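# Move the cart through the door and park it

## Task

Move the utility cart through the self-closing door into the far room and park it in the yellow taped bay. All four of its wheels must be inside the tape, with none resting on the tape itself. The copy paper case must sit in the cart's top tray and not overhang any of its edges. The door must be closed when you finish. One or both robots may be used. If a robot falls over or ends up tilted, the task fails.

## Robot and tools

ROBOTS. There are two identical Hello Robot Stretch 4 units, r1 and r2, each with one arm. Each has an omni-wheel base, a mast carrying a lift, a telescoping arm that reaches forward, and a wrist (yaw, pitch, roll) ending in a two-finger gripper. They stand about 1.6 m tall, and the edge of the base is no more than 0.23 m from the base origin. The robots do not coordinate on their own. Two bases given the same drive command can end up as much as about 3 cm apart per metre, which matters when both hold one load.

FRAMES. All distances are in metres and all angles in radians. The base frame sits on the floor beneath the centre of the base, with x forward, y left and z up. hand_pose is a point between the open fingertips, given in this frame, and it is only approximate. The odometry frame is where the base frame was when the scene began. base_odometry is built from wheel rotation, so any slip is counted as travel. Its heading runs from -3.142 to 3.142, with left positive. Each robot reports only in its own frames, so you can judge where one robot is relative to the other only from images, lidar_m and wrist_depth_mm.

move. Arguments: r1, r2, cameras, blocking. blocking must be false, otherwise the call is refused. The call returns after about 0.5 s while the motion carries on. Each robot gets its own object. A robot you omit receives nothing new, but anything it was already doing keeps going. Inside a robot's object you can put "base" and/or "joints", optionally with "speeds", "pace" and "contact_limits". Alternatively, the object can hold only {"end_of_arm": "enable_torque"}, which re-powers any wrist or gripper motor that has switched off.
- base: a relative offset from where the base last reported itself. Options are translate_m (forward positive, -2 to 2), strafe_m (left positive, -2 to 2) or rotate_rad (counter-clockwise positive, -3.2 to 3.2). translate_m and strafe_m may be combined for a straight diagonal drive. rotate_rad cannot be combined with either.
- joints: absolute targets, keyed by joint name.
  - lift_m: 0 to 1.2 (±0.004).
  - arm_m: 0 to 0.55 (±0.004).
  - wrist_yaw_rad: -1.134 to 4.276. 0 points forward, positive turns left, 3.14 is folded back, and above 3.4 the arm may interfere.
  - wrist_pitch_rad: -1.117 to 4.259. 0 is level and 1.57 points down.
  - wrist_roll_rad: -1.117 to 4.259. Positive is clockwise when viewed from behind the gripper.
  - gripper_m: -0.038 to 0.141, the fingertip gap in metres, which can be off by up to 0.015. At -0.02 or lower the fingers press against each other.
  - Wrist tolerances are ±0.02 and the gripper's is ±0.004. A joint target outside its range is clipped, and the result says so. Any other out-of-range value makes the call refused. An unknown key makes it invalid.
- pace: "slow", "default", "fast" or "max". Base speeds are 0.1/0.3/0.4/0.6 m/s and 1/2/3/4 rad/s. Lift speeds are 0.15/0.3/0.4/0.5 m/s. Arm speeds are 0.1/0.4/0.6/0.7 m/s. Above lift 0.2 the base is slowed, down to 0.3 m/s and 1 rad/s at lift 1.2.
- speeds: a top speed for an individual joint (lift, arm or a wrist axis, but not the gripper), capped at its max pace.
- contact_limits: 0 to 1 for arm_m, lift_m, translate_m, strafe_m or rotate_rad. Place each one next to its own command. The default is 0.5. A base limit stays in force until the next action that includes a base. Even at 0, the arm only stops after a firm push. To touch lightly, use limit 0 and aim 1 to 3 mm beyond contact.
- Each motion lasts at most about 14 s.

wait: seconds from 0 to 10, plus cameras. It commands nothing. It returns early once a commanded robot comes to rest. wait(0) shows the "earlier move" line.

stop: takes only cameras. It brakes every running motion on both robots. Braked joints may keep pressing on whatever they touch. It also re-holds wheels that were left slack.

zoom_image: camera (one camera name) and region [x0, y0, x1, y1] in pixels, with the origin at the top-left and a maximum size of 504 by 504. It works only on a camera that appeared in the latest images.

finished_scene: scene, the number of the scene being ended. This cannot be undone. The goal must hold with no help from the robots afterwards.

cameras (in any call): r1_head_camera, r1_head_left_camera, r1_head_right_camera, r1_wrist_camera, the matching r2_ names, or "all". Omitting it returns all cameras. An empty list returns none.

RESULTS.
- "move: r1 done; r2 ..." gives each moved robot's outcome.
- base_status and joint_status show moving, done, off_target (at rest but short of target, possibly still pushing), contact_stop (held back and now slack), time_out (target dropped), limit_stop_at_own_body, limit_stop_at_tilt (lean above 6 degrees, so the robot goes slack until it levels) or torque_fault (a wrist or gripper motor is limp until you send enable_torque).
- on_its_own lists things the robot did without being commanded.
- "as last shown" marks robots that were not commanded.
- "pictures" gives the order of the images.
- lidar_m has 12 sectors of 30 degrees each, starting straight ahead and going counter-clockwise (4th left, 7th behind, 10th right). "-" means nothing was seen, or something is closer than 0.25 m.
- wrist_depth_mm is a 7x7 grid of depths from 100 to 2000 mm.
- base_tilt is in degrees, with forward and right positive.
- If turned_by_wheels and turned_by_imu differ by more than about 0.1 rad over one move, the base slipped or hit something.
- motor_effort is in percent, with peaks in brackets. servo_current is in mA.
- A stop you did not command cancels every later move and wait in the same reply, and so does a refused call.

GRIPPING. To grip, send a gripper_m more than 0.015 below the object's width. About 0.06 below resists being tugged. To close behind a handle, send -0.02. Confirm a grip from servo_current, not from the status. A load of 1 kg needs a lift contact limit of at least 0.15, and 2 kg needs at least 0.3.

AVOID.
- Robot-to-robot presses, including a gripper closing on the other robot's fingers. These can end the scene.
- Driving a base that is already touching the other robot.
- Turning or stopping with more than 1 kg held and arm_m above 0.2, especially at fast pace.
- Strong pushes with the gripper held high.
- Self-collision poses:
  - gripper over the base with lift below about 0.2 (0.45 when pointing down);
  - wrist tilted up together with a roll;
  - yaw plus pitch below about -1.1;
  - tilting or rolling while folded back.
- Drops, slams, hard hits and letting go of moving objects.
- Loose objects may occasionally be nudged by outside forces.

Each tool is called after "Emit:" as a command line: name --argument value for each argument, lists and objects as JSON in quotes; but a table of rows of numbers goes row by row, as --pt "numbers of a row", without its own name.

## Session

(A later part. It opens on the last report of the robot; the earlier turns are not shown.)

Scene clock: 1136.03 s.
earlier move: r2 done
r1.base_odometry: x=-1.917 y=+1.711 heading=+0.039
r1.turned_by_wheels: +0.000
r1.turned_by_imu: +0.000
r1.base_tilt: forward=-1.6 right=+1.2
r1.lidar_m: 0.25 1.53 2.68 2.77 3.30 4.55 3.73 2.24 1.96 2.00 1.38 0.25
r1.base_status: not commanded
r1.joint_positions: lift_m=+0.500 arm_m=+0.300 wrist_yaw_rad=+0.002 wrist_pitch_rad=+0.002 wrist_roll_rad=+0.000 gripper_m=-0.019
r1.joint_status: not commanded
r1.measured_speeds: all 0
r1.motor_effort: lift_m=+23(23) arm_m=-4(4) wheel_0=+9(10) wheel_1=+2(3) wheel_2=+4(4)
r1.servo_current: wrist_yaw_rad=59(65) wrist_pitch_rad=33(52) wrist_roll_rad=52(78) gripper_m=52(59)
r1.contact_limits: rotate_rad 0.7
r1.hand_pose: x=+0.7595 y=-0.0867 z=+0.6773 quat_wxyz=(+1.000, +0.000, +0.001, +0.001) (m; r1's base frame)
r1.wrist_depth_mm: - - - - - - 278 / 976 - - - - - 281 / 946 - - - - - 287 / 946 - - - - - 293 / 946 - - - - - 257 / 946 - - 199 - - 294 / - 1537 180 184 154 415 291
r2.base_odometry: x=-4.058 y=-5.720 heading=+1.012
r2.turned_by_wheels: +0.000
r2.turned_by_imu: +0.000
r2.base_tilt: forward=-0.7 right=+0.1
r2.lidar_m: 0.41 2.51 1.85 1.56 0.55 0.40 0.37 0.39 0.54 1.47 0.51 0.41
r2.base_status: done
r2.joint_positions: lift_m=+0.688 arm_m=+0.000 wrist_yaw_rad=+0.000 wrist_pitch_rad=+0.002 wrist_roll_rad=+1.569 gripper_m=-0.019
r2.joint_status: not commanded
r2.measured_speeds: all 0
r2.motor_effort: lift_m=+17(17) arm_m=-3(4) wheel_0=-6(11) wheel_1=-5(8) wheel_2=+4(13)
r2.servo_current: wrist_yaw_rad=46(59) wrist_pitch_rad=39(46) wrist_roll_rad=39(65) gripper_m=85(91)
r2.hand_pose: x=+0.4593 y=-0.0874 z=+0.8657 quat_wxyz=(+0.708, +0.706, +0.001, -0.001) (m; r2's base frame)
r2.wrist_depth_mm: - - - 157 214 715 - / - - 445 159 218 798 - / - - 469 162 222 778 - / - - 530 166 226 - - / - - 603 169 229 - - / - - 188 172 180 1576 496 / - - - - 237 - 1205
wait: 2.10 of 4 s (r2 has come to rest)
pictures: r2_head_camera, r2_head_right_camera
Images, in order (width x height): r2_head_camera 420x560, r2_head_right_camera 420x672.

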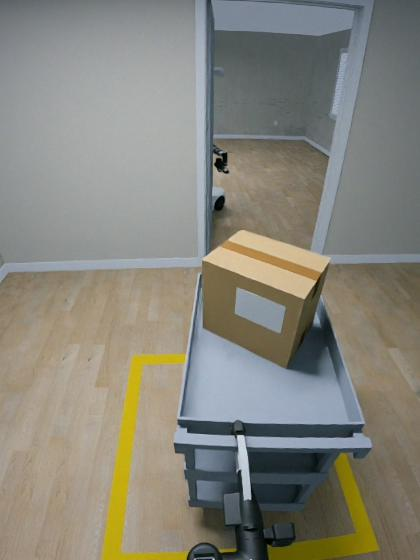

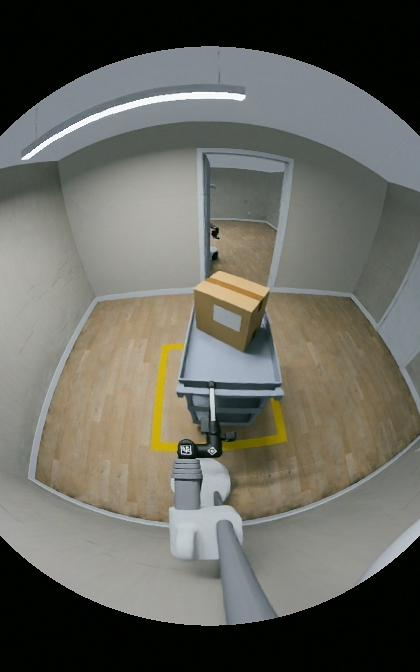

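Emit:
move --blocking false --r2 '{"joints":{"gripper_m":0.13}}' --cameras '[]'

Emit:
wait --seconds 3 --cameras '[]'

Emit:
move --blocking false --r2 '{"base":{"translate_m":-0.11},"pace":"slow"}' --cameras '[]'

Emit:
wait --seconds 3 --cameras '["r2_head_camera","r2_wrist_camera"]'

Scene clock: 1146.43 s.
move: r2 moving
r1: as last shown
r1.lidar_m: 0.25 1.54 2.70 2.74 3.30 4.56 3.71 2.23 1.96 1.98 1.39 0.25
r1.motor_effort: lift_m=+23(23) arm_m=-4(4) wheel_0=+8(9) wheel_1=+2(2) wheel_2=+3(4)
r1.servo_current: wrist_yaw_rad=46(59) wrist_pitch_rad=39(46) wrist_roll_rad=46(59) gripper_m=59(59)
r1.contact_limits: rotate_rad 0.7
r1.wrist_depth_mm: - - - - - - 274 / 960 - - - - - 282 / 946 - - - - - 286 / 946 - - - - - 291 / 946 - - - - - 257 / 946 - - 199 - - 294 / - 1499 178 183 154 413 293
r2.base_odometry: x=-4.058 y=-5.720 heading=+1.012
r2.turned_by_wheels: +0.000
r2.turned_by_imu: +0.000
r2.base_tilt: forward=-0.7 right=+0.1
r2.lidar_m: 0.41 2.53 1.84 1.58 0.54 0.39 0.34 0.37 0.52 1.48 0.56 0.43
r2.base_status: not commanded
r2.joint_positions: lift_m=+0.688 arm_m=+0.000 wrist_yaw_rad=-0.001 wrist_pitch_rad=+0.002 wrist_roll_rad=+1.569 gripper_m=+0.005
r2.joint_status: gripper_m moving
r2.measured_speeds: all 0
r2.motor_effort: lift_m=+17(17) arm_m=-3(4) wheel_0=-5(6) wheel_1=-5(5) wheel_2=+3(5)
r2.servo_current: wrist_yaw_rad=39(52) wrist_pitch_rad=46(46) wrist_roll_rad=46(52) gripper_m=104(104)
r2.hand_pose: x=+0.4592 y=-0.0877 z=+0.8657 quat_wxyz=(+0.708, +0.706, +0.000, -0.001) (m; r2's base frame)
r2.wrist_depth_mm: - - - 162 218 723 - / - - 449 164 222 - - / - - 473 167 226 - - / - - 525 170 231 - - / - - 603 173 235 - - / - - 188 176 182 1618 496 / - - - - - 1708 1205
pictures: none
No camera images: "cameras" was empty.

Scene clock: 1148.23 s.
earlier move: r2 done
r1.base_odometry: x=-1.917 y=+1.711 heading=+0.039
r1.turned_by_wheels: +0.000
r1.turned_by_imu: +0.000
r1.base_tilt: forward=-1.6 right=+1.2
r1.lidar_m: 0.26 1.53 2.69 2.77 3.30 4.56 3.73 2.24 1.97 1.97 1.39 0.25
r1.base_status: not commanded
r1.joint_positions: lift_m=+0.500 arm_m=+0.300 wrist_yaw_rad=+0.002 wrist_pitch_rad=+0.002 wrist_roll_rad=+0.000 gripper_m=-0.019
r1.joint_status: not commanded
r1.measured_speeds: all 0
r1.motor_effort: lift_m=+23(23) arm_m=-3(4) wheel_0=+10(10) wheel_1=+2(3) wheel_2=+4(4)
r1.servo_current: wrist_yaw_rad=65(65) wrist_pitch_rad=39(52) wrist_roll_rad=33(59) gripper_m=52(59)
r1.contact_limits: rotate_rad 0.7
r1.hand_pose: x=+0.7595 y=-0.0867 z=+0.6773 quat_wxyz=(+1.000, +0.000, +0.001, +0.001) (m; r1's base frame)
r1.wrist_depth_mm: - - - - - - 276 / 946 - - - - - 279 / 946 - - - - - 286 / 960 - - - - - 290 / 946 - - - - - 257 / 960 - - 198 - - 294 / - 1499 179 183 154 413 291
r2.base_odometry: x=-4.058 y=-5.720 heading=+1.012
r2.turned_by_wheels: +0.000
r2.turned_by_imu: +0.000
r2.base_tilt: forward=-0.7 right=+0.1
r2.lidar_m: 0.42 2.53 1.84 1.55 0.53 0.39 0.37 0.37 0.51 1.47 0.54 0.43
r2.base_status: not commanded
r2.joint_positions: lift_m=+0.688 arm_m=+0.000 wrist_yaw_rad=-0.001 wrist_pitch_rad=+0.004 wrist_roll_rad=+1.569 gripper_m=+0.130
r2.joint_status: all done
r2.measured_speeds: all 0
r2.motor_effort: lift_m=+16(17) arm_m=+2(4) wheel_0=-3(6) wheel_1=-3(5) wheel_2=+0(5)
r2.servo_current: wrist_yaw_rad=59(59) wrist_pitch_rad=46(52) wrist_roll_rad=52(65) gripper_m=46(117)
r2.hand_pose: x=+0.4592 y=-0.0877 z=+0.8653 quat_wxyz=(+0.708, +0.706, +0.001, -0.002) (m; r2's base frame)
r2.wrist_depth_mm: - - - 171 227 699 - / - - 462 174 231 - - / - - 484 177 236 - - / - - 544 180 240 - - / - - 603 185 244 - - / - - 218 186 219 1430 508 / - - - - - 1756 1205
wait: 1.80 of 3 s (r2 has come to rest)
pictures: none
No camera images: "cameras" was empty.

Scene clock: 1148.73 s.
move: r2 moving
r1: as last shown
r1.lidar_m: 0.25 1.53 2.69 2.77 3.27 4.55 3.68 2.24 1.96 1.98 1.42 0.25
r1.motor_effort: lift_m=+23(23) arm_m=-4(4) wheel_0=+9(9) wheel_1=+2(2) wheel_2=+3(4)
r1.servo_current: wrist_yaw_rad=52(59) wrist_pitch_rad=39(46) wrist_roll_rad=46(72) gripper_m=52(59)
r1.contact_limits: rotate_rad 0.7
r1.wrist_depth_mm: - - - - - - 276 / 931 - - - - - 281 / 946 - - - - - 287 / 946 - - - - - 293 / 931 - - - - - 259 / 946 - - 198 - - 296 / - 1499 179 184 154 410 293
r2.base_odometry: x=-4.065 y=-5.731 heading=+1.012
r2.turned_by_wheels: +0.000
r2.turned_by_imu: +0.000
r2.base_tilt: forward=-0.7 right=+0.1
r2.lidar_m: 0.42 2.53 1.84 1.50 0.54 0.35 0.34 0.35 0.51 1.42 3.08 0.44
r2.base_status: translate_m moving
r2.joint_positions: lift_m=+0.688 arm_m=+0.000 wrist_yaw_rad=-0.001 wrist_pitch_rad=+0.004 wrist_roll_rad=+1.569 gripper_m=+0.130
r2.joint_status: not commanded
r2.measured_speeds: translate_m=-0.048 strafe_m=+0.000 rotate_rad=+0.000 lift_m=+0.000 arm_m=+0.000 wrist_yaw_rad=+0.000 wrist_pitch_rad=+0.000 wrist_roll_rad=+0.000
r2.motor_effort: lift_m=+16(17) arm_m=+3(3) wheel_0=-4(9) wheel_1=-6(7) wheel_2=+7(9)
r2.servo_current: wrist_yaw_rad=46(52) wrist_pitch_rad=46(46) wrist_roll_rad=39(72) gripper_m=46(59)
r2.hand_pose: x=+0.4592 y=-0.0877 z=+0.8653 quat_wxyz=(+0.708, +0.706, +0.001, -0.002) (m; r2's base frame)
r2.wrist_depth_mm: - - - 181 236 768 - / - - 466 185 241 - - / - - 496 189 247 831 - / - - 564 192 250 842 - / - - 621 196 254 - - / - - 218 197 213 1397 512 / - - - - - 1863 1205
pictures: none
No camera images: "cameras" was empty.

Scene clock: 1150.60 s.
earlier move: r2 done
r1.base_odometry: x=-1.917 y=+1.711 heading=+0.039
r1.turned_by_wheels: +0.000
r1.turned_by_imu: +0.000
r1.base_tilt: forward=-1.6 right=+1.2
r1.lidar_m: 0.25 1.51 2.72 2.76 3.32 4.54 3.71 2.23 1.97 1.97 1.41 0.25
r1.base_status: not commanded
r1.joint_positions: lift_m=+0.500 arm_m=+0.300 wrist_yaw_rad=+0.002 wrist_pitch_rad=+0.002 wrist_roll_rad=+0.000 gripper_m=-0.019
r1.joint_status: not commanded
r1.measured_speeds: all 0
r1.motor_effort: lift_m=+23(23) arm_m=-4(4) wheel_0=+9(9) wheel_1=+2(2) wheel_2=+4(4)
r1.servo_current: wrist_yaw_rad=33(78) wrist_pitch_rad=39(52) wrist_roll_rad=59(72) gripper_m=52(59)
r1.contact_limits: rotate_rad 0.7
r1.hand_pose: x=+0.7595 y=-0.0867 z=+0.6773 quat_wxyz=(+1.000, +0.000, +0.001, +0.001) (m; r1's base frame)
r1.wrist_depth_mm: - - - - - - 276 / 946 - - - - - 278 / 960 - - - - - 286 / 931 - - - - - 291 / 960 - - - - - 258 / 960 - - 198 - - 296 / - 1499 179 184 154 413 293
r2.base_odometry: x=-4.116 y=-5.813 heading=+1.012
r2.turned_by_wheels: +0.000
r2.turned_by_imu: +0.000
r2.base_tilt: forward=-0.7 right=+0.1
r2.lidar_m: 0.52 2.52 1.83 1.11 0.38 0.26 0.26 0.27 0.39 1.05 3.07 0.49
r2.base_status: done
r2.joint_positions: lift_m=+0.688 arm_m=+0.000 wrist_yaw_rad=-0.001 wrist_pitch_rad=+0.004 wrist_roll_rad=+1.569 gripper_m=+0.130
r2.joint_status: not commanded
r2.measured_speeds: all 0
r2.motor_effort: lift_m=+16(17) arm_m=+3(4) wheel_0=-3(10) wheel_1=-3(8) wheel_2=+6(10)
r2.servo_current: wrist_yaw_rad=46(59) wrist_pitch_rad=46(46) wrist_roll_rad=52(72) gripper_m=52(59)
r2.hand_pose: x=+0.4592 y=-0.0877 z=+0.8653 quat_wxyz=(+0.708, +0.706, +0.001, -0.002) (m; r2's base frame)
r2.wrist_depth_mm: - - - 329 - 759 - / - - 615 334 338 904 - / - - 585 342 345 931 - / - - 654 345 351 946 - / - - - 353 357 - - / - - 217 300 213 535 496 / - - - - 377 377 1098
wait: 1.87 of 3 s (r2 has come to rest)
pictures: r2_head_camera, r2_wrist_camera
Images, in order (width x height): r2_head_camera 420x560, r2_wrist_camera 616x392.

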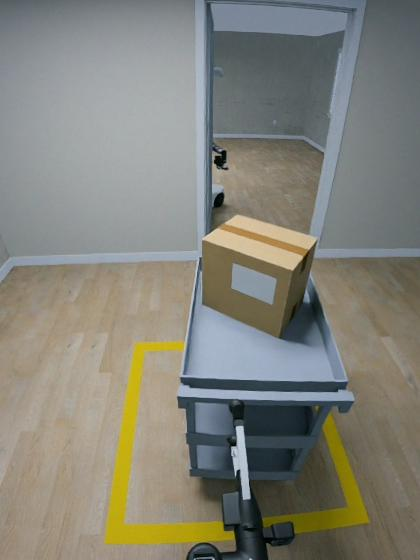

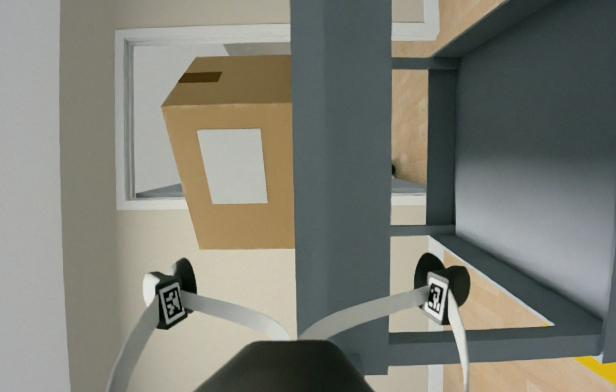

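Emit:
move --blocking false --r1 '{"base":{"translate_m":0.155,"strafe_m":0.475},"pace":"default"}' --r2 '{"base":{"strafe_m":0.9},"pace":"default"}' --cameras '[]'

Emit:
wait --seconds 2.5 --cameras '["r1_head_camera"]'

Emit:
wait --seconds 4 --cameras '["r1_head_camera","r2_head_camera"]'

Scene clock: 1179.83 s.
move: r1 moving; r2 moving
r1.base_odometry: x=-1.908 y=+1.741 heading=+0.039
r1.turned_by_wheels: +0.000
r1.turned_by_imu: +0.000
r1.base_tilt: forward=-1.6 right=+1.3
r1.lidar_m: 0.25 1.50 2.69 2.75 3.25 4.55 3.76 2.29 1.99 2.01 1.38 0.25
r1.base_status: translate_m moving; strafe_m moving
r1.joint_positions: lift_m=+0.500 arm_m=+0.300 wrist_yaw_rad=+0.002 wrist_pitch_rad=+0.002 wrist_roll_rad=+0.000 gripper_m=-0.019
r1.joint_status: not commanded
r1.measured_speeds: translate_m=+0.039 strafe_m=+0.119 rotate_rad=+0.006 lift_m=+0.000 arm_m=+0.000 wrist_yaw_rad=+0.000 wrist_pitch_rad=+0.000 wrist_roll_rad=+0.000
r1.motor_effort: lift_m=+23(23) arm_m=-4(4) wheel_0=-6(8) wheel_1=+10(12) wheel_2=-2(3)
r1.servo_current: wrist_yaw_rad=46(72) wrist_pitch_rad=39(46) wrist_roll_rad=46(59) gripper_m=52(59)
r1.hand_pose: x=+0.7595 y=-0.0867 z=+0.6773 quat_wxyz=(+1.000, +0.000, +0.001, +0.001) (m; r1's base frame)
r1.wrist_depth_mm: - - - - - - 345 / 931 - - - - - 355 / 946 - - - - - 368 / 960 - - - - - 375 / 946 - - - - - 377 / 931 - - 198 - - 379 / - 1430 179 183 154 569 377
r2.base_odometry: x=-4.147 y=-5.794 heading=+1.012
r2.turned_by_wheels: +0.000
r2.turned_by_imu: +0.001
r2.base_tilt: forward=-0.7 right=+0.1
r2.lidar_m: 0.51 2.46 1.80 1.09 0.41 0.26 0.25 0.28 0.38 1.06 3.09 0.54
r2.base_status: strafe_m moving
r2.joint_positions: lift_m=+0.688 arm_m=+0.000 wrist_yaw_rad=-0.001 wrist_pitch_rad=+0.004 wrist_roll_rad=+1.569 gripper_m=+0.130
r2.joint_status: not commanded
r2.measured_speeds: translate_m=-0.001 strafe_m=+0.139 rotate_rad=+0.004 lift_m=+0.000 arm_m=+0.000 wrist_yaw_rad=+0.000 wrist_pitch_rad=+0.000 wrist_roll_rad=+0.000
r2.motor_effort: lift_m=+16(17) arm_m=+4(4) wheel_0=-10(13) wheel_1=+12(12) wheel_2=+0(5)
r2.servo_current: wrist_yaw_rad=52(52) wrist_pitch_rad=39(46) wrist_roll_rad=39(52) gripper_m=52(59)
r2.hand_pose: x=+0.4592 y=-0.0877 z=+0.8653 quat_wxyz=(+0.708, +0.706, +0.001, -0.002) (m; r2's base frame)
r2.wrist_depth_mm: - - - 334 338 820 - / - - 574 342 342 931 - / - - 609 347 345 931 - / - - 683 349 355 - - / - - - 359 362 1863 - / - - 218 304 220 377 379 / - - - - - 1921 1229
pictures: none
No camera images: "cameras" was empty.

Scene clock: 1182.33 s.
earlier move: r1 moving; r2 moving
r1.base_odometry: x=-1.780 y=+2.191 heading=+0.040
r1.turned_by_wheels: +0.001
r1.turned_by_imu: +0.004
r1.base_tilt: forward=-1.5 right=+1.3
r1.lidar_m: 0.39 1.46 2.26 2.28 2.74 4.56 - 2.76 2.45 2.29 1.38 0.41
r1.base_status: translate_m moving; strafe_m moving
r1.joint_positions: lift_m=+0.500 arm_m=+0.300 wrist_yaw_rad=+0.005 wrist_pitch_rad=+0.002 wrist_roll_rad=+0.000 gripper_m=-0.019
r1.joint_status: not commanded
r1.measured_speeds: all 0
r1.motor_effort: lift_m=+23(23) arm_m=-4(4) wheel_0=+2(10) wheel_1=+1(12) wheel_2=+9(12)
r1.servo_current: wrist_yaw_rad=46(72) wrist_pitch_rad=33(52) wrist_roll_rad=59(65) gripper_m=52(59)
r1.hand_pose: x=+0.7597 y=-0.0861 z=+0.6773 quat_wxyz=(+1.000, +0.000, +0.001, +0.002) (m; r1's base frame)
r1.wrist_depth_mm: - - - - - - - / - - - - - - - / - - - - - - - / - - - - - - - / - - - - - - - / - - 183 198 - - 1983 / - 132 163 180 154 1537 1499
r2.base_odometry: x=-4.748 y=-5.418 heading=+1.012
r2.turned_by_wheels: +0.000
r2.turned_by_imu: +0.001
r2.base_tilt: forward=-0.7 right=+0.1
r2.lidar_m: 2.52 1.46 1.05 1.02 0.39 0.27 0.25 0.29 0.40 1.06 0.85 1.01
r2.base_status: strafe_m moving
r2.joint_positions: lift_m=+0.688 arm_m=+0.000 wrist_yaw_rad=-0.001 wrist_pitch_rad=+0.004 wrist_roll_rad=+1.569 gripper_m=+0.130
r2.joint_status: not commanded
r2.measured_speeds: translate_m=+0.000 strafe_m=+0.300 rotate_rad=-0.001 lift_m=+0.000 arm_m=+0.000 wrist_yaw_rad=+0.000 wrist_pitch_rad=+0.000 wrist_roll_rad=+0.000
r2.motor_effort: lift_m=+16(17) arm_m=+4(4) wheel_0=-10(14) wheel_1=+7(12) wheel_2=+1(5)
r2.servo_current: wrist_yaw_rad=46(59) wrist_pitch_rad=39(52) wrist_roll_rad=46(59) gripper_m=52(59)
r2.hand_pose: x=+0.4592 y=-0.0877 z=+0.8653 quat_wxyz=(+0.708, +0.706, +0.001, -0.002) (m; r2's base frame)
r2.wrist_depth_mm: - - - - - 1708 1182 / - - - - - 1708 1205 / - - - - - 1708 1255 / - - - - - 1756 1205 / - - - - - 1618 1205 / - - 219 - 219 1430 1205 / - - - - - 1863 1205
wait: 2.50 s; no rest
pictures: r1_head_camera
Images, in order (width x height): r1_head_camera 420x560.

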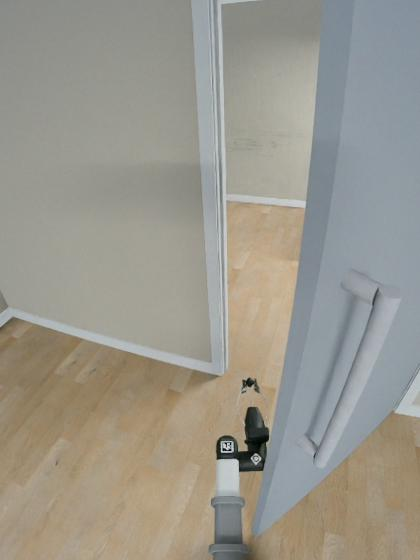

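Scene clock: 1182.47 s.
earlier move: r1 done; r2 moving
r1.base_odometry: x=-1.780 y=+2.191 heading=+0.040
r1.turned_by_wheels: +0.000
r1.turned_by_imu: +0.000
r1.base_tilt: forward=-1.5 right=+1.3
r1.lidar_m: 0.40 1.48 2.25 2.27 2.72 4.55 - 2.81 2.47 2.29 1.36 0.42
r1.base_status: done
r1.joint_positions: lift_m=+0.500 arm_m=+0.300 wrist_yaw_rad=+0.005 wrist_pitch_rad=+0.002 wrist_roll_rad=+0.000 gripper_m=-0.019
r1.joint_status: not commanded
r1.measured_speeds: all 0
r1.motor_effort: lift_m=+23(23) arm_m=-4(4) wheel_0=+1(10) wheel_1=+0(12) wheel_2=+9(12)
r1.servo_current: wrist_yaw_rad=52(72) wrist_pitch_rad=39(52) wrist_roll_rad=46(65) gripper_m=52(59)
r1.hand_pose: x=+0.7597 y=-0.0861 z=+0.6773 quat_wxyz=(+1.000, +0.000, +0.001, +0.002) (m; r1's base frame)
r1.wrist_depth_mm: - - - - - - - / - - - - - - - / - - - - - - - / - - - - - - - / - - - - - - - / - - 183 198 - - 1921 / - 133 163 180 154 1499 1499
r2.base_odometry: x=-4.780 y=-5.399 heading=+1.012
r2.turned_by_wheels: +0.000
r2.turned_by_imu: +0.000
r2.base_tilt: forward=-0.7 right=+0.1
r2.lidar_m: 2.53 1.43 1.02 0.95 0.41 0.29 0.25 0.27 0.40 1.08 0.90 1.04
r2.base_status: strafe_m moving
r2.joint_positions: lift_m=+0.688 arm_m=+0.000 wrist_yaw_rad=-0.001 wrist_pitch_rad=+0.004 wrist_roll_rad=+1.569 gripper_m=+0.130
r2.joint_status: not commanded
r2.measured_speeds: translate_m=+0.000 strafe_m=+0.264 rotate_rad=-0.002 lift_m=+0.000 arm_m=+0.000 wrist_yaw_rad=+0.000 wrist_pitch_rad=+0.000 wrist_roll_rad=+0.000
r2.motor_effort: lift_m=+16(17) arm_m=+4(4) wheel_0=-2(14) wheel_1=+3(12) wheel_2=+1(5)
r2.servo_current: wrist_yaw_rad=46(59) wrist_pitch_rad=46(52) wrist_roll_rad=52(59) gripper_m=52(59)
r2.hand_pose: x=+0.4592 y=-0.0877 z=+0.8653 quat_wxyz=(+0.708, +0.706, +0.001, -0.002) (m; r2's base frame)
r2.wrist_depth_mm: - - - - - 1661 1182 / - - - - - 1708 1182 / - - - - - 1756 1205 / - - - - - 1756 1205 / - - - - - 1661 1205 / - - 218 - 220 1464 1205 / - - - - - 1921 1205
wait: 0.13 of 4 s (r1 has come to rest)
pictures: r1_head_camera, r2_head_camera
Images, in order (width x height): r1_head_camera 420x560, r2_head_camera 420x560.

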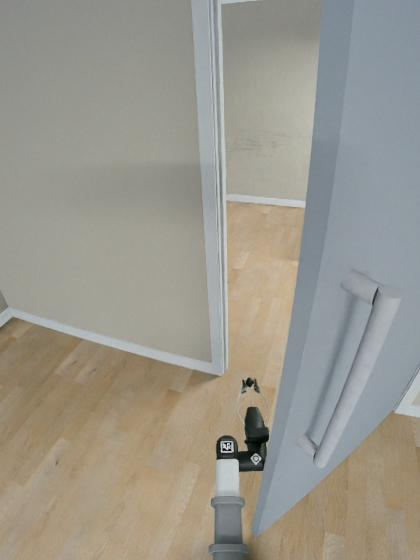

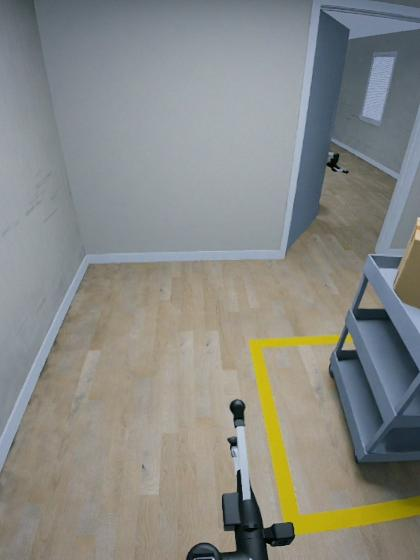

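Door follows. Continue; r2 backs off while rotating for a view.

Emit:
move --blocking false --r1 '{"base":{"translate_m":0.05,"strafe_m":0.25},"pace":"slow"}' --cameras '[]'

Emit:
move --blocking false --r2 '{"base":{"rotate_rad":-0.9}}' --cameras '[]'

Emit:
wait --seconds 1 --cameras '[]'

Emit:
wait --seconds 3 --cameras '["r1_head_camera","r2_head_camera"]'

Emit:
zoom_image --camera "r2_head_camera" --region '[20, 260, 420, 560]'

Scene clock: 1189.80 s.
earlier move: r2 done
move: r1 moving
r1.base_odometry: x=-1.778 y=+2.204 heading=+0.040
r1.turned_by_wheels: +0.001
r1.turned_by_imu: +0.000
r1.base_tilt: forward=-1.6 right=+1.3
r1.lidar_m: 0.42 1.47 2.25 2.25 2.69 4.55 - 2.81 2.47 2.29 1.36 0.41
r1.base_status: translate_m moving; strafe_m moving
r1.joint_positions: lift_m=+0.500 arm_m=+0.300 wrist_yaw_rad=+0.005 wrist_pitch_rad=+0.002 wrist_roll_rad=+0.000 gripper_m=-0.019
r1.joint_status: not commanded
r1.measured_speeds: translate_m=+0.010 strafe_m=+0.050 rotate_rad=-0.001 lift_m=+0.000 arm_m=+0.000 wrist_yaw_rad=+0.000 wrist_pitch_rad=+0.000 wrist_roll_rad=+0.000
r1.motor_effort: lift_m=+23(23) arm_m=-4(4) wheel_0=-3(4) wheel_1=+8(8) wheel_2=+6(9)
r1.servo_current: wrist_yaw_rad=65(65) wrist_pitch_rad=46(46) wrist_roll_rad=39(59) gripper_m=46(59)
r1.hand_pose: x=+0.7597 y=-0.0861 z=+0.6773 quat_wxyz=(+1.000, +0.000, +0.001, +0.002) (m; r1's base frame)
r1.wrist_depth_mm: - - - - - - - / - - - - - - - / - - - - - - 1921 / - - - - - - - / - - - - - - - / - - 183 198 - - 1921 / - 132 163 180 154 1499 1499
r2.base_odometry: x=-4.879 y=-5.336 heading=+1.012
r2.turned_by_wheels: +0.000
r2.turned_by_imu: +0.001
r2.base_tilt: forward=-0.7 right=+0.0
r2.lidar_m: 2.53 1.26 0.88 0.85 0.39 0.25 0.25 0.27 0.38 1.08 0.99 1.22
r2.base_status: done
r2.joint_positions: lift_m=+0.688 arm_m=+0.000 wrist_yaw_rad=-0.001 wrist_pitch_rad=+0.004 wrist_roll_rad=+1.569 gripper_m=+0.130
r2.joint_status: not commanded
r2.measured_speeds: all 0
r2.motor_effort: lift_m=+16(16) arm_m=+4(4) wheel_0=-3(3) wheel_1=+2(2) wheel_2=+0(0)
r2.servo_current: wrist_yaw_rad=39(59) wrist_pitch_rad=46(46) wrist_roll_rad=52(59) gripper_m=52(52)
r2.hand_pose: x=+0.4592 y=-0.0877 z=+0.8653 quat_wxyz=(+0.708, +0.706, +0.001, -0.002) (m; r2's base frame)
r2.wrist_depth_mm: - - - - - 1708 1182 / - - - - - 1708 1182 / - - - - - 1756 1182 / - - - - - 1756 1205 / - - - - - 1618 1182 / - - 217 - 219 1430 1205 / - - - - - 1921 1205
pictures: none
No camera images: "cameras" was empty.

Scene clock: 1190.30 s.
earlier move: r1 moving
move: r2 moving
r1.base_odometry: x=-1.772 y=+2.243 heading=+0.040
r1.turned_by_wheels: +0.000
r1.turned_by_imu: +0.000
r1.base_tilt: forward=-1.6 right=+1.3
r1.lidar_m: 0.48 1.47 2.20 2.21 2.67 4.55 - 2.83 2.53 2.31 1.39 0.45
r1.base_status: translate_m moving; strafe_m moving
r1.joint_positions: lift_m=+0.500 arm_m=+0.300 wrist_yaw_rad=+0.004 wrist_pitch_rad=+0.002 wrist_roll_rad=+0.000 gripper_m=-0.019
r1.joint_status: not commanded
r1.measured_speeds: translate_m=+0.020 strafe_m=+0.100 rotate_rad=+0.005 lift_m=+0.000 arm_m=+0.000 wrist_yaw_rad=+0.000 wrist_pitch_rad=+0.000 wrist_roll_rad=+0.000
r1.motor_effort: lift_m=+23(23) arm_m=-4(4) wheel_0=-3(5) wheel_1=+6(9) wheel_2=+1(6)
r1.servo_current: wrist_yaw_rad=65(65) wrist_pitch_rad=46(52) wrist_roll_rad=52(59) gripper_m=59(59)
r1.hand_pose: x=+0.7596 y=-0.0863 z=+0.6773 quat_wxyz=(+1.000, +0.000, +0.001, +0.002) (m; r1's base frame)
r1.wrist_depth_mm: - - - - - - - / - - - - - - - / - - - - - - 1921 / - - - - - - - / - - - - - - - / - - 183 198 - - 1983 / - 132 163 165 154 1499 1499
r2.base_odometry: x=-4.879 y=-5.336 heading=+0.761
r2.turned_by_wheels: -0.251
r2.turned_by_imu: -0.244
r2.base_tilt: forward=-0.7 right=+0.0
r2.lidar_m: 2.52 1.78 1.01 0.86 0.55 0.31 0.26 0.25 0.33 0.55 1.06 1.02
r2.base_status: rotate_rad moving
r2.joint_positions: lift_m=+0.688 arm_m=+0.000 wrist_yaw_rad=-0.001 wrist_pitch_rad=+0.004 wrist_roll_rad=+1.569 gripper_m=+0.130
r2.joint_status: not commanded
r2.measured_speeds: translate_m=+0.000 strafe_m=-0.001 rotate_rad=-0.977 lift_m=+0.000 arm_m=+0.000 wrist_yaw_rad=+0.000 wrist_pitch_rad=+0.000 wrist_roll_rad=+0.000
r2.motor_effort: lift_m=+16(17) arm_m=+4(4) wheel_0=+5(10) wheel_1=+10(10) wheel_2=+9(11)
r2.servo_current: wrist_yaw_rad=59(59) wrist_pitch_rad=39(46) wrist_roll_rad=52(52) gripper_m=52(52)
r2.hand_pose: x=+0.4592 y=-0.0877 z=+0.8653 quat_wxyz=(+0.708, +0.706, +0.001, -0.002) (m; r2's base frame)
r2.wrist_depth_mm: - - - - - 1661 1118 / - - - - - 1756 1205 / - - - - - 1708 1205 / - - - - - 1756 1205 / - - - - - 1618 1205 / - - 217 - 220 1464 1205 / - - - - - 1863 1182
pictures: none
No camera images: "cameras" was empty.

Scene clock: 1191.30 s.
earlier move: r1 moving; r2 moving
r1.base_odometry: x=-1.757 y=+2.342 heading=+0.040
r1.turned_by_wheels: +0.000
r1.turned_by_imu: +0.002
r1.base_tilt: forward=-1.6 right=+1.2
r1.lidar_m: 0.62 1.47 2.11 2.13 2.56 4.53 - 2.97 2.61 2.32 1.27 0.60
r1.base_status: translate_m moving; strafe_m moving
r1.joint_positions: lift_m=+0.500 arm_m=+0.300 wrist_yaw_rad=+0.006 wrist_pitch_rad=+0.002 wrist_roll_rad=-0.001 gripper_m=-0.019
r1.joint_status: not commanded
r1.measured_speeds: translate_m=+0.020 strafe_m=+0.096 rotate_rad=-0.006 lift_m=+0.000 arm_m=+0.000 wrist_yaw_rad=+0.000 wrist_pitch_rad=+0.000 wrist_roll_rad=+0.000
r1.motor_effort: lift_m=+23(23) arm_m=-4(4) wheel_0=+1(6) wheel_1=+8(10) wheel_2=+4(9)
r1.servo_current: wrist_yaw_rad=46(72) wrist_pitch_rad=39(52) wrist_roll_rad=46(78) gripper_m=52(59)
r1.hand_pose: x=+0.7598 y=-0.0856 z=+0.6772 quat_wxyz=(+1.000, +0.000, +0.001, +0.003) (m; r1's base frame)
r1.wrist_depth_mm: - - - - - 110 - / - - - - - - - / - - - 768 - 112 - / - - - 768 - - - / - - - - - - - / - - 182 199 - 104 - / - - 159 153 150 105 -
r2.base_odometry: x=-4.879 y=-5.336 heading=+0.113
r2.turned_by_wheels: -0.648
r2.turned_by_imu: -0.631
r2.base_tilt: forward=-0.7 right=+0.1
r2.lidar_m: 0.99 2.56 2.22 1.09 0.88 0.71 0.34 0.25 0.25 0.30 0.49 1.29
r2.base_status: rotate_rad moving
r2.joint_positions: lift_m=+0.688 arm_m=+0.000 wrist_yaw_rad=-0.001 wrist_pitch_rad=+0.004 wrist_roll_rad=+1.569 gripper_m=+0.130
r2.joint_status: not commanded
r2.measured_speeds: all 0
r2.motor_effort: lift_m=+16(17) arm_m=+4(4) wheel_0=+3(13) wheel_1=+1(10) wheel_2=+6(11)
r2.servo_current: wrist_yaw_rad=52(59) wrist_pitch_rad=46(46) wrist_roll_rad=52(59) gripper_m=59(59)
r2.hand_pose: x=+0.4592 y=-0.0877 z=+0.8653 quat_wxyz=(+0.708, +0.706, +0.001, -0.002) (m; r2's base frame)
r2.wrist_depth_mm: - - - - - 1661 1160 / - - - - - 1708 1182 / - - - - - 1255 1098 / - - - 1160 - 917 - / - - - 1098 1499 - - / - - 218 1042 213 - 1160 / - - - - - 1863 1182
wait: 1.00 s; no rest
pictures: none
No camera images: "cameras" was empty.

Scene clock: 1191.43 s.
earlier move: r1 moving; r2 done
r1.base_odometry: x=-1.755 y=+2.355 heading=+0.040
r1.turned_by_wheels: -0.001
r1.turned_by_imu: +0.000
r1.base_tilt: forward=-1.6 right=+1.3
r1.lidar_m: 0.65 1.49 2.09 2.10 2.49 4.53 - 2.98 2.62 2.30 1.27 0.63
r1.base_status: translate_m moving; strafe_m moving
r1.joint_positions: lift_m=+0.500 arm_m=+0.300 wrist_yaw_rad=+0.003 wrist_pitch_rad=+0.002 wrist_roll_rad=-0.001 gripper_m=-0.019
r1.joint_status: not commanded
r1.measured_speeds: translate_m=+0.019 strafe_m=+0.097 rotate_rad=+0.004 lift_m=+0.000 arm_m=+0.000 wrist_yaw_rad=-0.015 wrist_pitch_rad=+0.000 wrist_roll_rad=+0.000
r1.motor_effort: lift_m=+23(23) arm_m=-3(4) wheel_0=-5(6) wheel_1=+5(10) wheel_2=-2(9)
r1.servo_current: wrist_yaw_rad=46(72) wrist_pitch_rad=46(52) wrist_roll_rad=52(78) gripper_m=46(59)
r1.hand_pose: x=+0.7596 y=-0.0865 z=+0.6772 quat_wxyz=(+1.000, +0.000, +0.001, +0.002) (m; r1's base frame)
r1.wrist_depth_mm: - - - - - 120 - / - - - - - 120 127 / - - - - - 121 127 / - - - - - 122 128 / - - - 759 - 121 128 / - - 183 198 148 121 128 / - 132 163 147 149 121 -
r2.base_odometry: x=-4.879 y=-5.336 heading=+0.113
r2.turned_by_wheels: +0.000
r2.turned_by_imu: +0.000
r2.base_tilt: forward=-0.7 right=+0.1
r2.lidar_m: 0.99 2.52 2.22 1.08 0.86 0.74 0.37 0.28 0.26 0.30 0.48 1.25
r2.base_status: done
r2.joint_positions: lift_m=+0.688 arm_m=+0.000 wrist_yaw_rad=-0.001 wrist_pitch_rad=+0.004 wrist_roll_rad=+1.569 gripper_m=+0.130
r2.joint_status: not commanded
r2.measured_speeds: all 0
r2.motor_effort: lift_m=+16(17) arm_m=+4(4) wheel_0=+3(13) wheel_1=+2(10) wheel_2=+6(11)
r2.servo_current: wrist_yaw_rad=33(59) wrist_pitch_rad=46(52) wrist_roll_rad=52(59) gripper_m=46(59)
r2.hand_pose: x=+0.4592 y=-0.0877 z=+0.8653 quat_wxyz=(+0.708, +0.706, +0.001, -0.002) (m; r2's base frame)
r2.wrist_depth_mm: - - - - - 1708 1182 / - - - - - 1756 1205 / - - - - - 1255 1078 / - - - 1138 - 917 - / - - - 1138 1537 - - / - - 217 1060 213 - 1138 / - - - - - 1863 1205
wait: 0.13 of 3 s (r2 has come to rest)
pictures: r1_head_camera, r2_head_camera
Images, in order (width x height): r1_head_camera 420x560, r2_head_camera 420x560.

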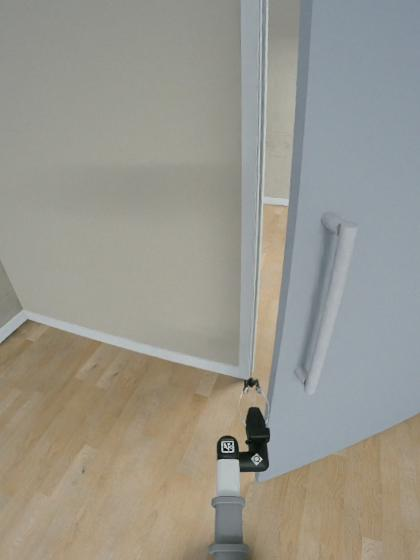

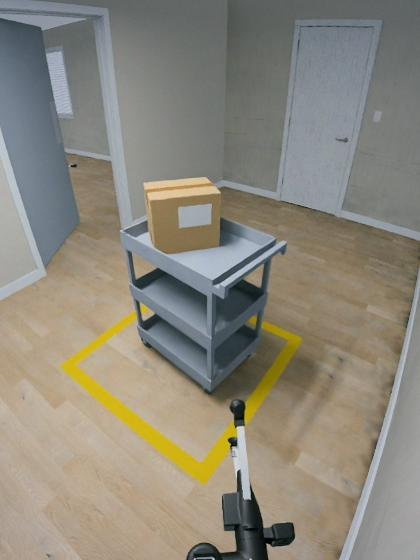

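Scaled by 1.260 from the camera's 420x560 image, which has a finer 1200x1600 frame.

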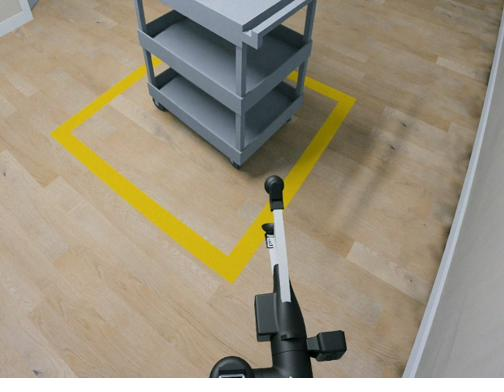

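Emit:
zoom_image --camera "r2_head_camera" --region '[110, 270, 310, 410]'

Scaled by 2.520 from the camera's 420x560 image, which has a finer 1200x1600 frame.

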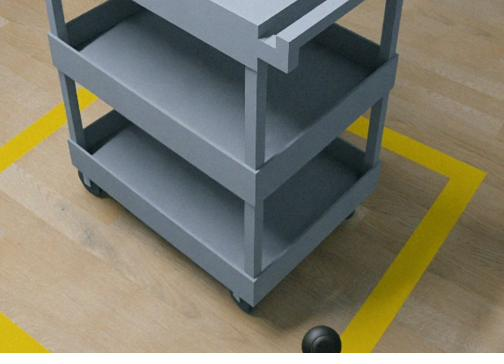

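Emit:
move --blocking false --r1 '{"base":{"translate_m":-0.5},"pace":"slow"}' --cameras '[]'

Emit:
wait --seconds 6 --cameras '[]'

Emit:
wait --seconds 2 --cameras '["r1_head_camera","r2_head_camera"]'

Scene clock: 1209.77 s.
earlier move: r1 done
move: r1 moving
r1.base_odometry: x=-1.753 y=+2.442 heading=+0.039
r1.turned_by_wheels: +0.000
r1.turned_by_imu: +0.000
r1.base_tilt: forward=-1.6 right=+1.3
r1.lidar_m: 1.20 1.50 2.01 2.02 2.40 4.48 - 3.07 2.71 2.36 1.43 1.24
r1.base_status: translate_m moving
r1.joint_positions: lift_m=+0.500 arm_m=+0.300 wrist_yaw_rad=+0.003 wrist_pitch_rad=+0.002 wrist_roll_rad=-0.001 gripper_m=-0.019
r1.joint_status: not commanded
r1.measured_speeds: translate_m=-0.049 strafe_m=+0.000 rotate_rad=+0.003 lift_m=+0.000 arm_m=+0.000 wrist_yaw_rad=+0.000 wrist_pitch_rad=+0.000 wrist_roll_rad=+0.000
r1.motor_effort: lift_m=+23(23) arm_m=-4(4) wheel_0=-6(7) wheel_1=-5(8) wheel_2=+6(6)
r1.servo_current: wrist_yaw_rad=52(59) wrist_pitch_rad=46(52) wrist_roll_rad=52(59) gripper_m=52(59)
r1.hand_pose: x=+0.7595 y=-0.0866 z=+0.6772 quat_wxyz=(+1.000, +0.000, +0.001, +0.001) (m; r1's base frame)
r1.wrist_depth_mm: - - - - 634 - - / - - - - 647 - - / - - - - - - - / - - - - - - - / - - - - - - - / - - 183 198 170 - - / - 132 163 146 144 - -
r2: as last shown
r2.turned_by_imu: +0.001
r2.lidar_m: 1.00 2.56 2.21 1.10 0.88 0.71 0.34 0.27 0.26 0.28 0.47 1.26
r2.motor_effort: lift_m=+16(17) arm_m=+4(4) wheel_0=+3(3) wheel_1=+2(2) wheel_2=+6(6)
r2.servo_current: wrist_yaw_rad=46(46) wrist_pitch_rad=46(46) wrist_roll_rad=46(52) gripper_m=46(59)
r2.wrist_depth_mm: - - - - - 1661 1182 / - - - - - 1708 1205 / - - - - - 1255 1060 / - - - 1138 - 904 - / - - - 1098 1499 - - / - - 217 1042 212 - 1138 / - - - - - 1921 1205
pictures: none
No camera images: "cameras" was empty.

Scene clock: 1215.57 s.
earlier move: r1 done
r1.base_odometry: x=-2.240 y=+2.423 heading=+0.039
r1.turned_by_wheels: +0.000
r1.turned_by_imu: -0.001
r1.base_tilt: forward=-1.6 right=+1.2
r1.lidar_m: 1.68 2.05 2.17 2.19 2.60 4.06 4.07 2.91 2.56 2.58 1.95 1.71
r1.base_status: done
r1.joint_positions: lift_m=+0.500 arm_m=+0.300 wrist_yaw_rad=+0.003 wrist_pitch_rad=+0.002 wrist_roll_rad=-0.001 gripper_m=-0.019
r1.joint_status: not commanded
r1.measured_speeds: all 0
r1.motor_effort: lift_m=+23(23) arm_m=-4(4) wheel_0=-4(7) wheel_1=-3(8) wheel_2=+1(8)
r1.servo_current: wrist_yaw_rad=52(72) wrist_pitch_rad=39(52) wrist_roll_rad=33(72) gripper_m=52(65)
r1.hand_pose: x=+0.7595 y=-0.0866 z=+0.6772 quat_wxyz=(+1.000, +0.000, +0.001, +0.001) (m; r1's base frame)
r1.wrist_depth_mm: - - - - - - - / - - - - - - - / - - - - - - - / - - - - - - - / - - - - - - - / - - 183 198 171 - - / 1576 140 163 146 144 - -
r2.base_odometry: x=-4.879 y=-5.336 heading=+0.113
r2.turned_by_wheels: +0.000
r2.turned_by_imu: +0.001
r2.base_tilt: forward=-0.7 right=+0.1
r2.lidar_m: 0.98 2.56 2.24 1.10 0.86 0.75 0.35 0.26 0.26 0.30 0.49 1.23
r2.base_status: not commanded
r2.joint_positions: lift_m=+0.688 arm_m=+0.000 wrist_yaw_rad=-0.001 wrist_pitch_rad=+0.004 wrist_roll_rad=+1.569 gripper_m=+0.130
r2.joint_status: not commanded
r2.measured_speeds: all 0
r2.motor_effort: lift_m=+16(17) arm_m=+4(4) wheel_0=+3(3) wheel_1=+2(2) wheel_2=+6(6)
r2.servo_current: wrist_yaw_rad=26(59) wrist_pitch_rad=46(52) wrist_roll_rad=46(65) gripper_m=52(65)
r2.hand_pose: x=+0.4592 y=-0.0877 z=+0.8653 quat_wxyz=(+0.708, +0.706, +0.001, -0.002) (m; r2's base frame)
r2.wrist_depth_mm: - - - - - 1708 1160 / - - - - - 1661 1182 / - - - - - 1255 1098 / - - - 1160 - 917 - / - - - 1098 1499 - - / - - 218 1042 212 - 1160 / - - - - - 1863 1205
wait: 5.80 of 6 s (r1 has come to rest)
pictures: none
No camera images: "cameras" was empty.

Scene clock: 1217.57 s.
r1.base_odometry: x=-2.240 y=+2.423 heading=+0.039
r1.turned_by_wheels: +0.000
r1.turned_by_imu: +0.000
r1.base_tilt: forward=-1.6 right=+1.3
r1.lidar_m: 1.64 2.07 2.17 2.16 2.61 4.05 4.07 2.88 2.56 2.59 1.96 1.71
r1.base_status: done
r1.joint_positions: lift_m=+0.500 arm_m=+0.300 wrist_yaw_rad=+0.003 wrist_pitch_rad=+0.002 wrist_roll_rad=-0.001 gripper_m=-0.019
r1.joint_status: not commanded
r1.measured_speeds: all 0
r1.motor_effort: lift_m=+23(23) arm_m=-3(4) wheel_0=-4(7) wheel_1=-3(8) wheel_2=+1(8)
r1.servo_current: wrist_yaw_rad=46(72) wrist_pitch_rad=39(52) wrist_roll_rad=52(72) gripper_m=52(65)
r1.hand_pose: x=+0.7595 y=-0.0866 z=+0.6772 quat_wxyz=(+1.000, +0.000, +0.001, +0.001) (m; r1's base frame)
r1.wrist_depth_mm: - - - - - - - / - - - - - - - / - - - - - - - / - - - - - - - / - - - - - - - / - - 183 199 171 - - / 1537 140 163 146 144 - -
r2.base_odometry: x=-4.879 y=-5.336 heading=+0.113
r2.turned_by_wheels: +0.000
r2.turned_by_imu: +0.000
r2.base_tilt: forward=-0.7 right=+0.1
r2.lidar_m: 1.01 2.58 2.21 1.10 0.87 0.75 0.35 0.28 0.25 0.31 0.48 1.25
r2.base_status: not commanded
r2.joint_positions: lift_m=+0.688 arm_m=+0.000 wrist_yaw_rad=-0.001 wrist_pitch_rad=+0.004 wrist_roll_rad=+1.569 gripper_m=+0.130
r2.joint_status: not commanded
r2.measured_speeds: all 0
r2.motor_effort: lift_m=+16(17) arm_m=+4(4) wheel_0=+3(3) wheel_1=+2(2) wheel_2=+6(6)
r2.servo_current: wrist_yaw_rad=52(59) wrist_pitch_rad=39(52) wrist_roll_rad=46(65) gripper_m=46(65)
r2.hand_pose: x=+0.4592 y=-0.0877 z=+0.8653 quat_wxyz=(+0.708, +0.706, +0.001, -0.002) (m; r2's base frame)
r2.wrist_depth_mm: - - - - - 1708 1182 / - - - - - 1756 1182 / - - - - - 1281 1098 / - - - 1138 - 917 - / - - - 1118 1537 - - / - - 217 1042 213 - 1160 / - - - - - 1921 1205
wait: 2.00 s; at rest by 0.27 s
pictures: r1_head_camera, r2_head_camera
Images, in order (width x height): r1_head_camera 420x560, r2_head_camera 420x560.

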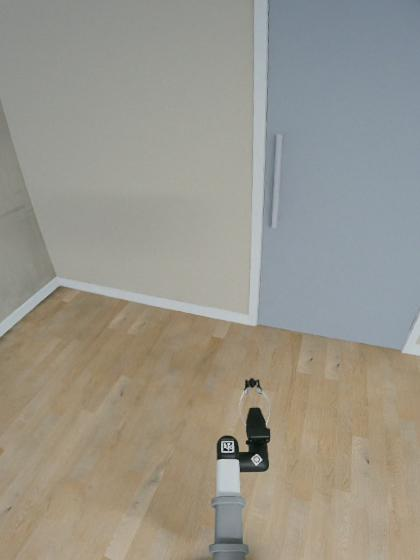

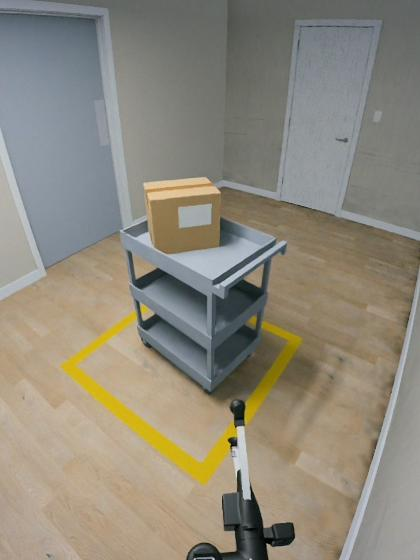

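Emit:
zoom_image --camera "r2_head_camera" --region '[110, 165, 300, 300]'

Scaled by 2.653 from the camera's 420x560 image, which has a finer 1200x1600 frame.

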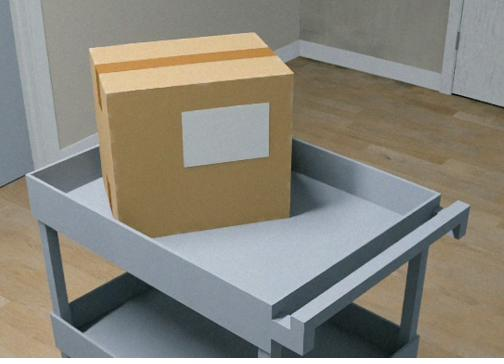

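Inside the tray.

Emit:
finished_scene --scene 1

The scene is finished: the task was done.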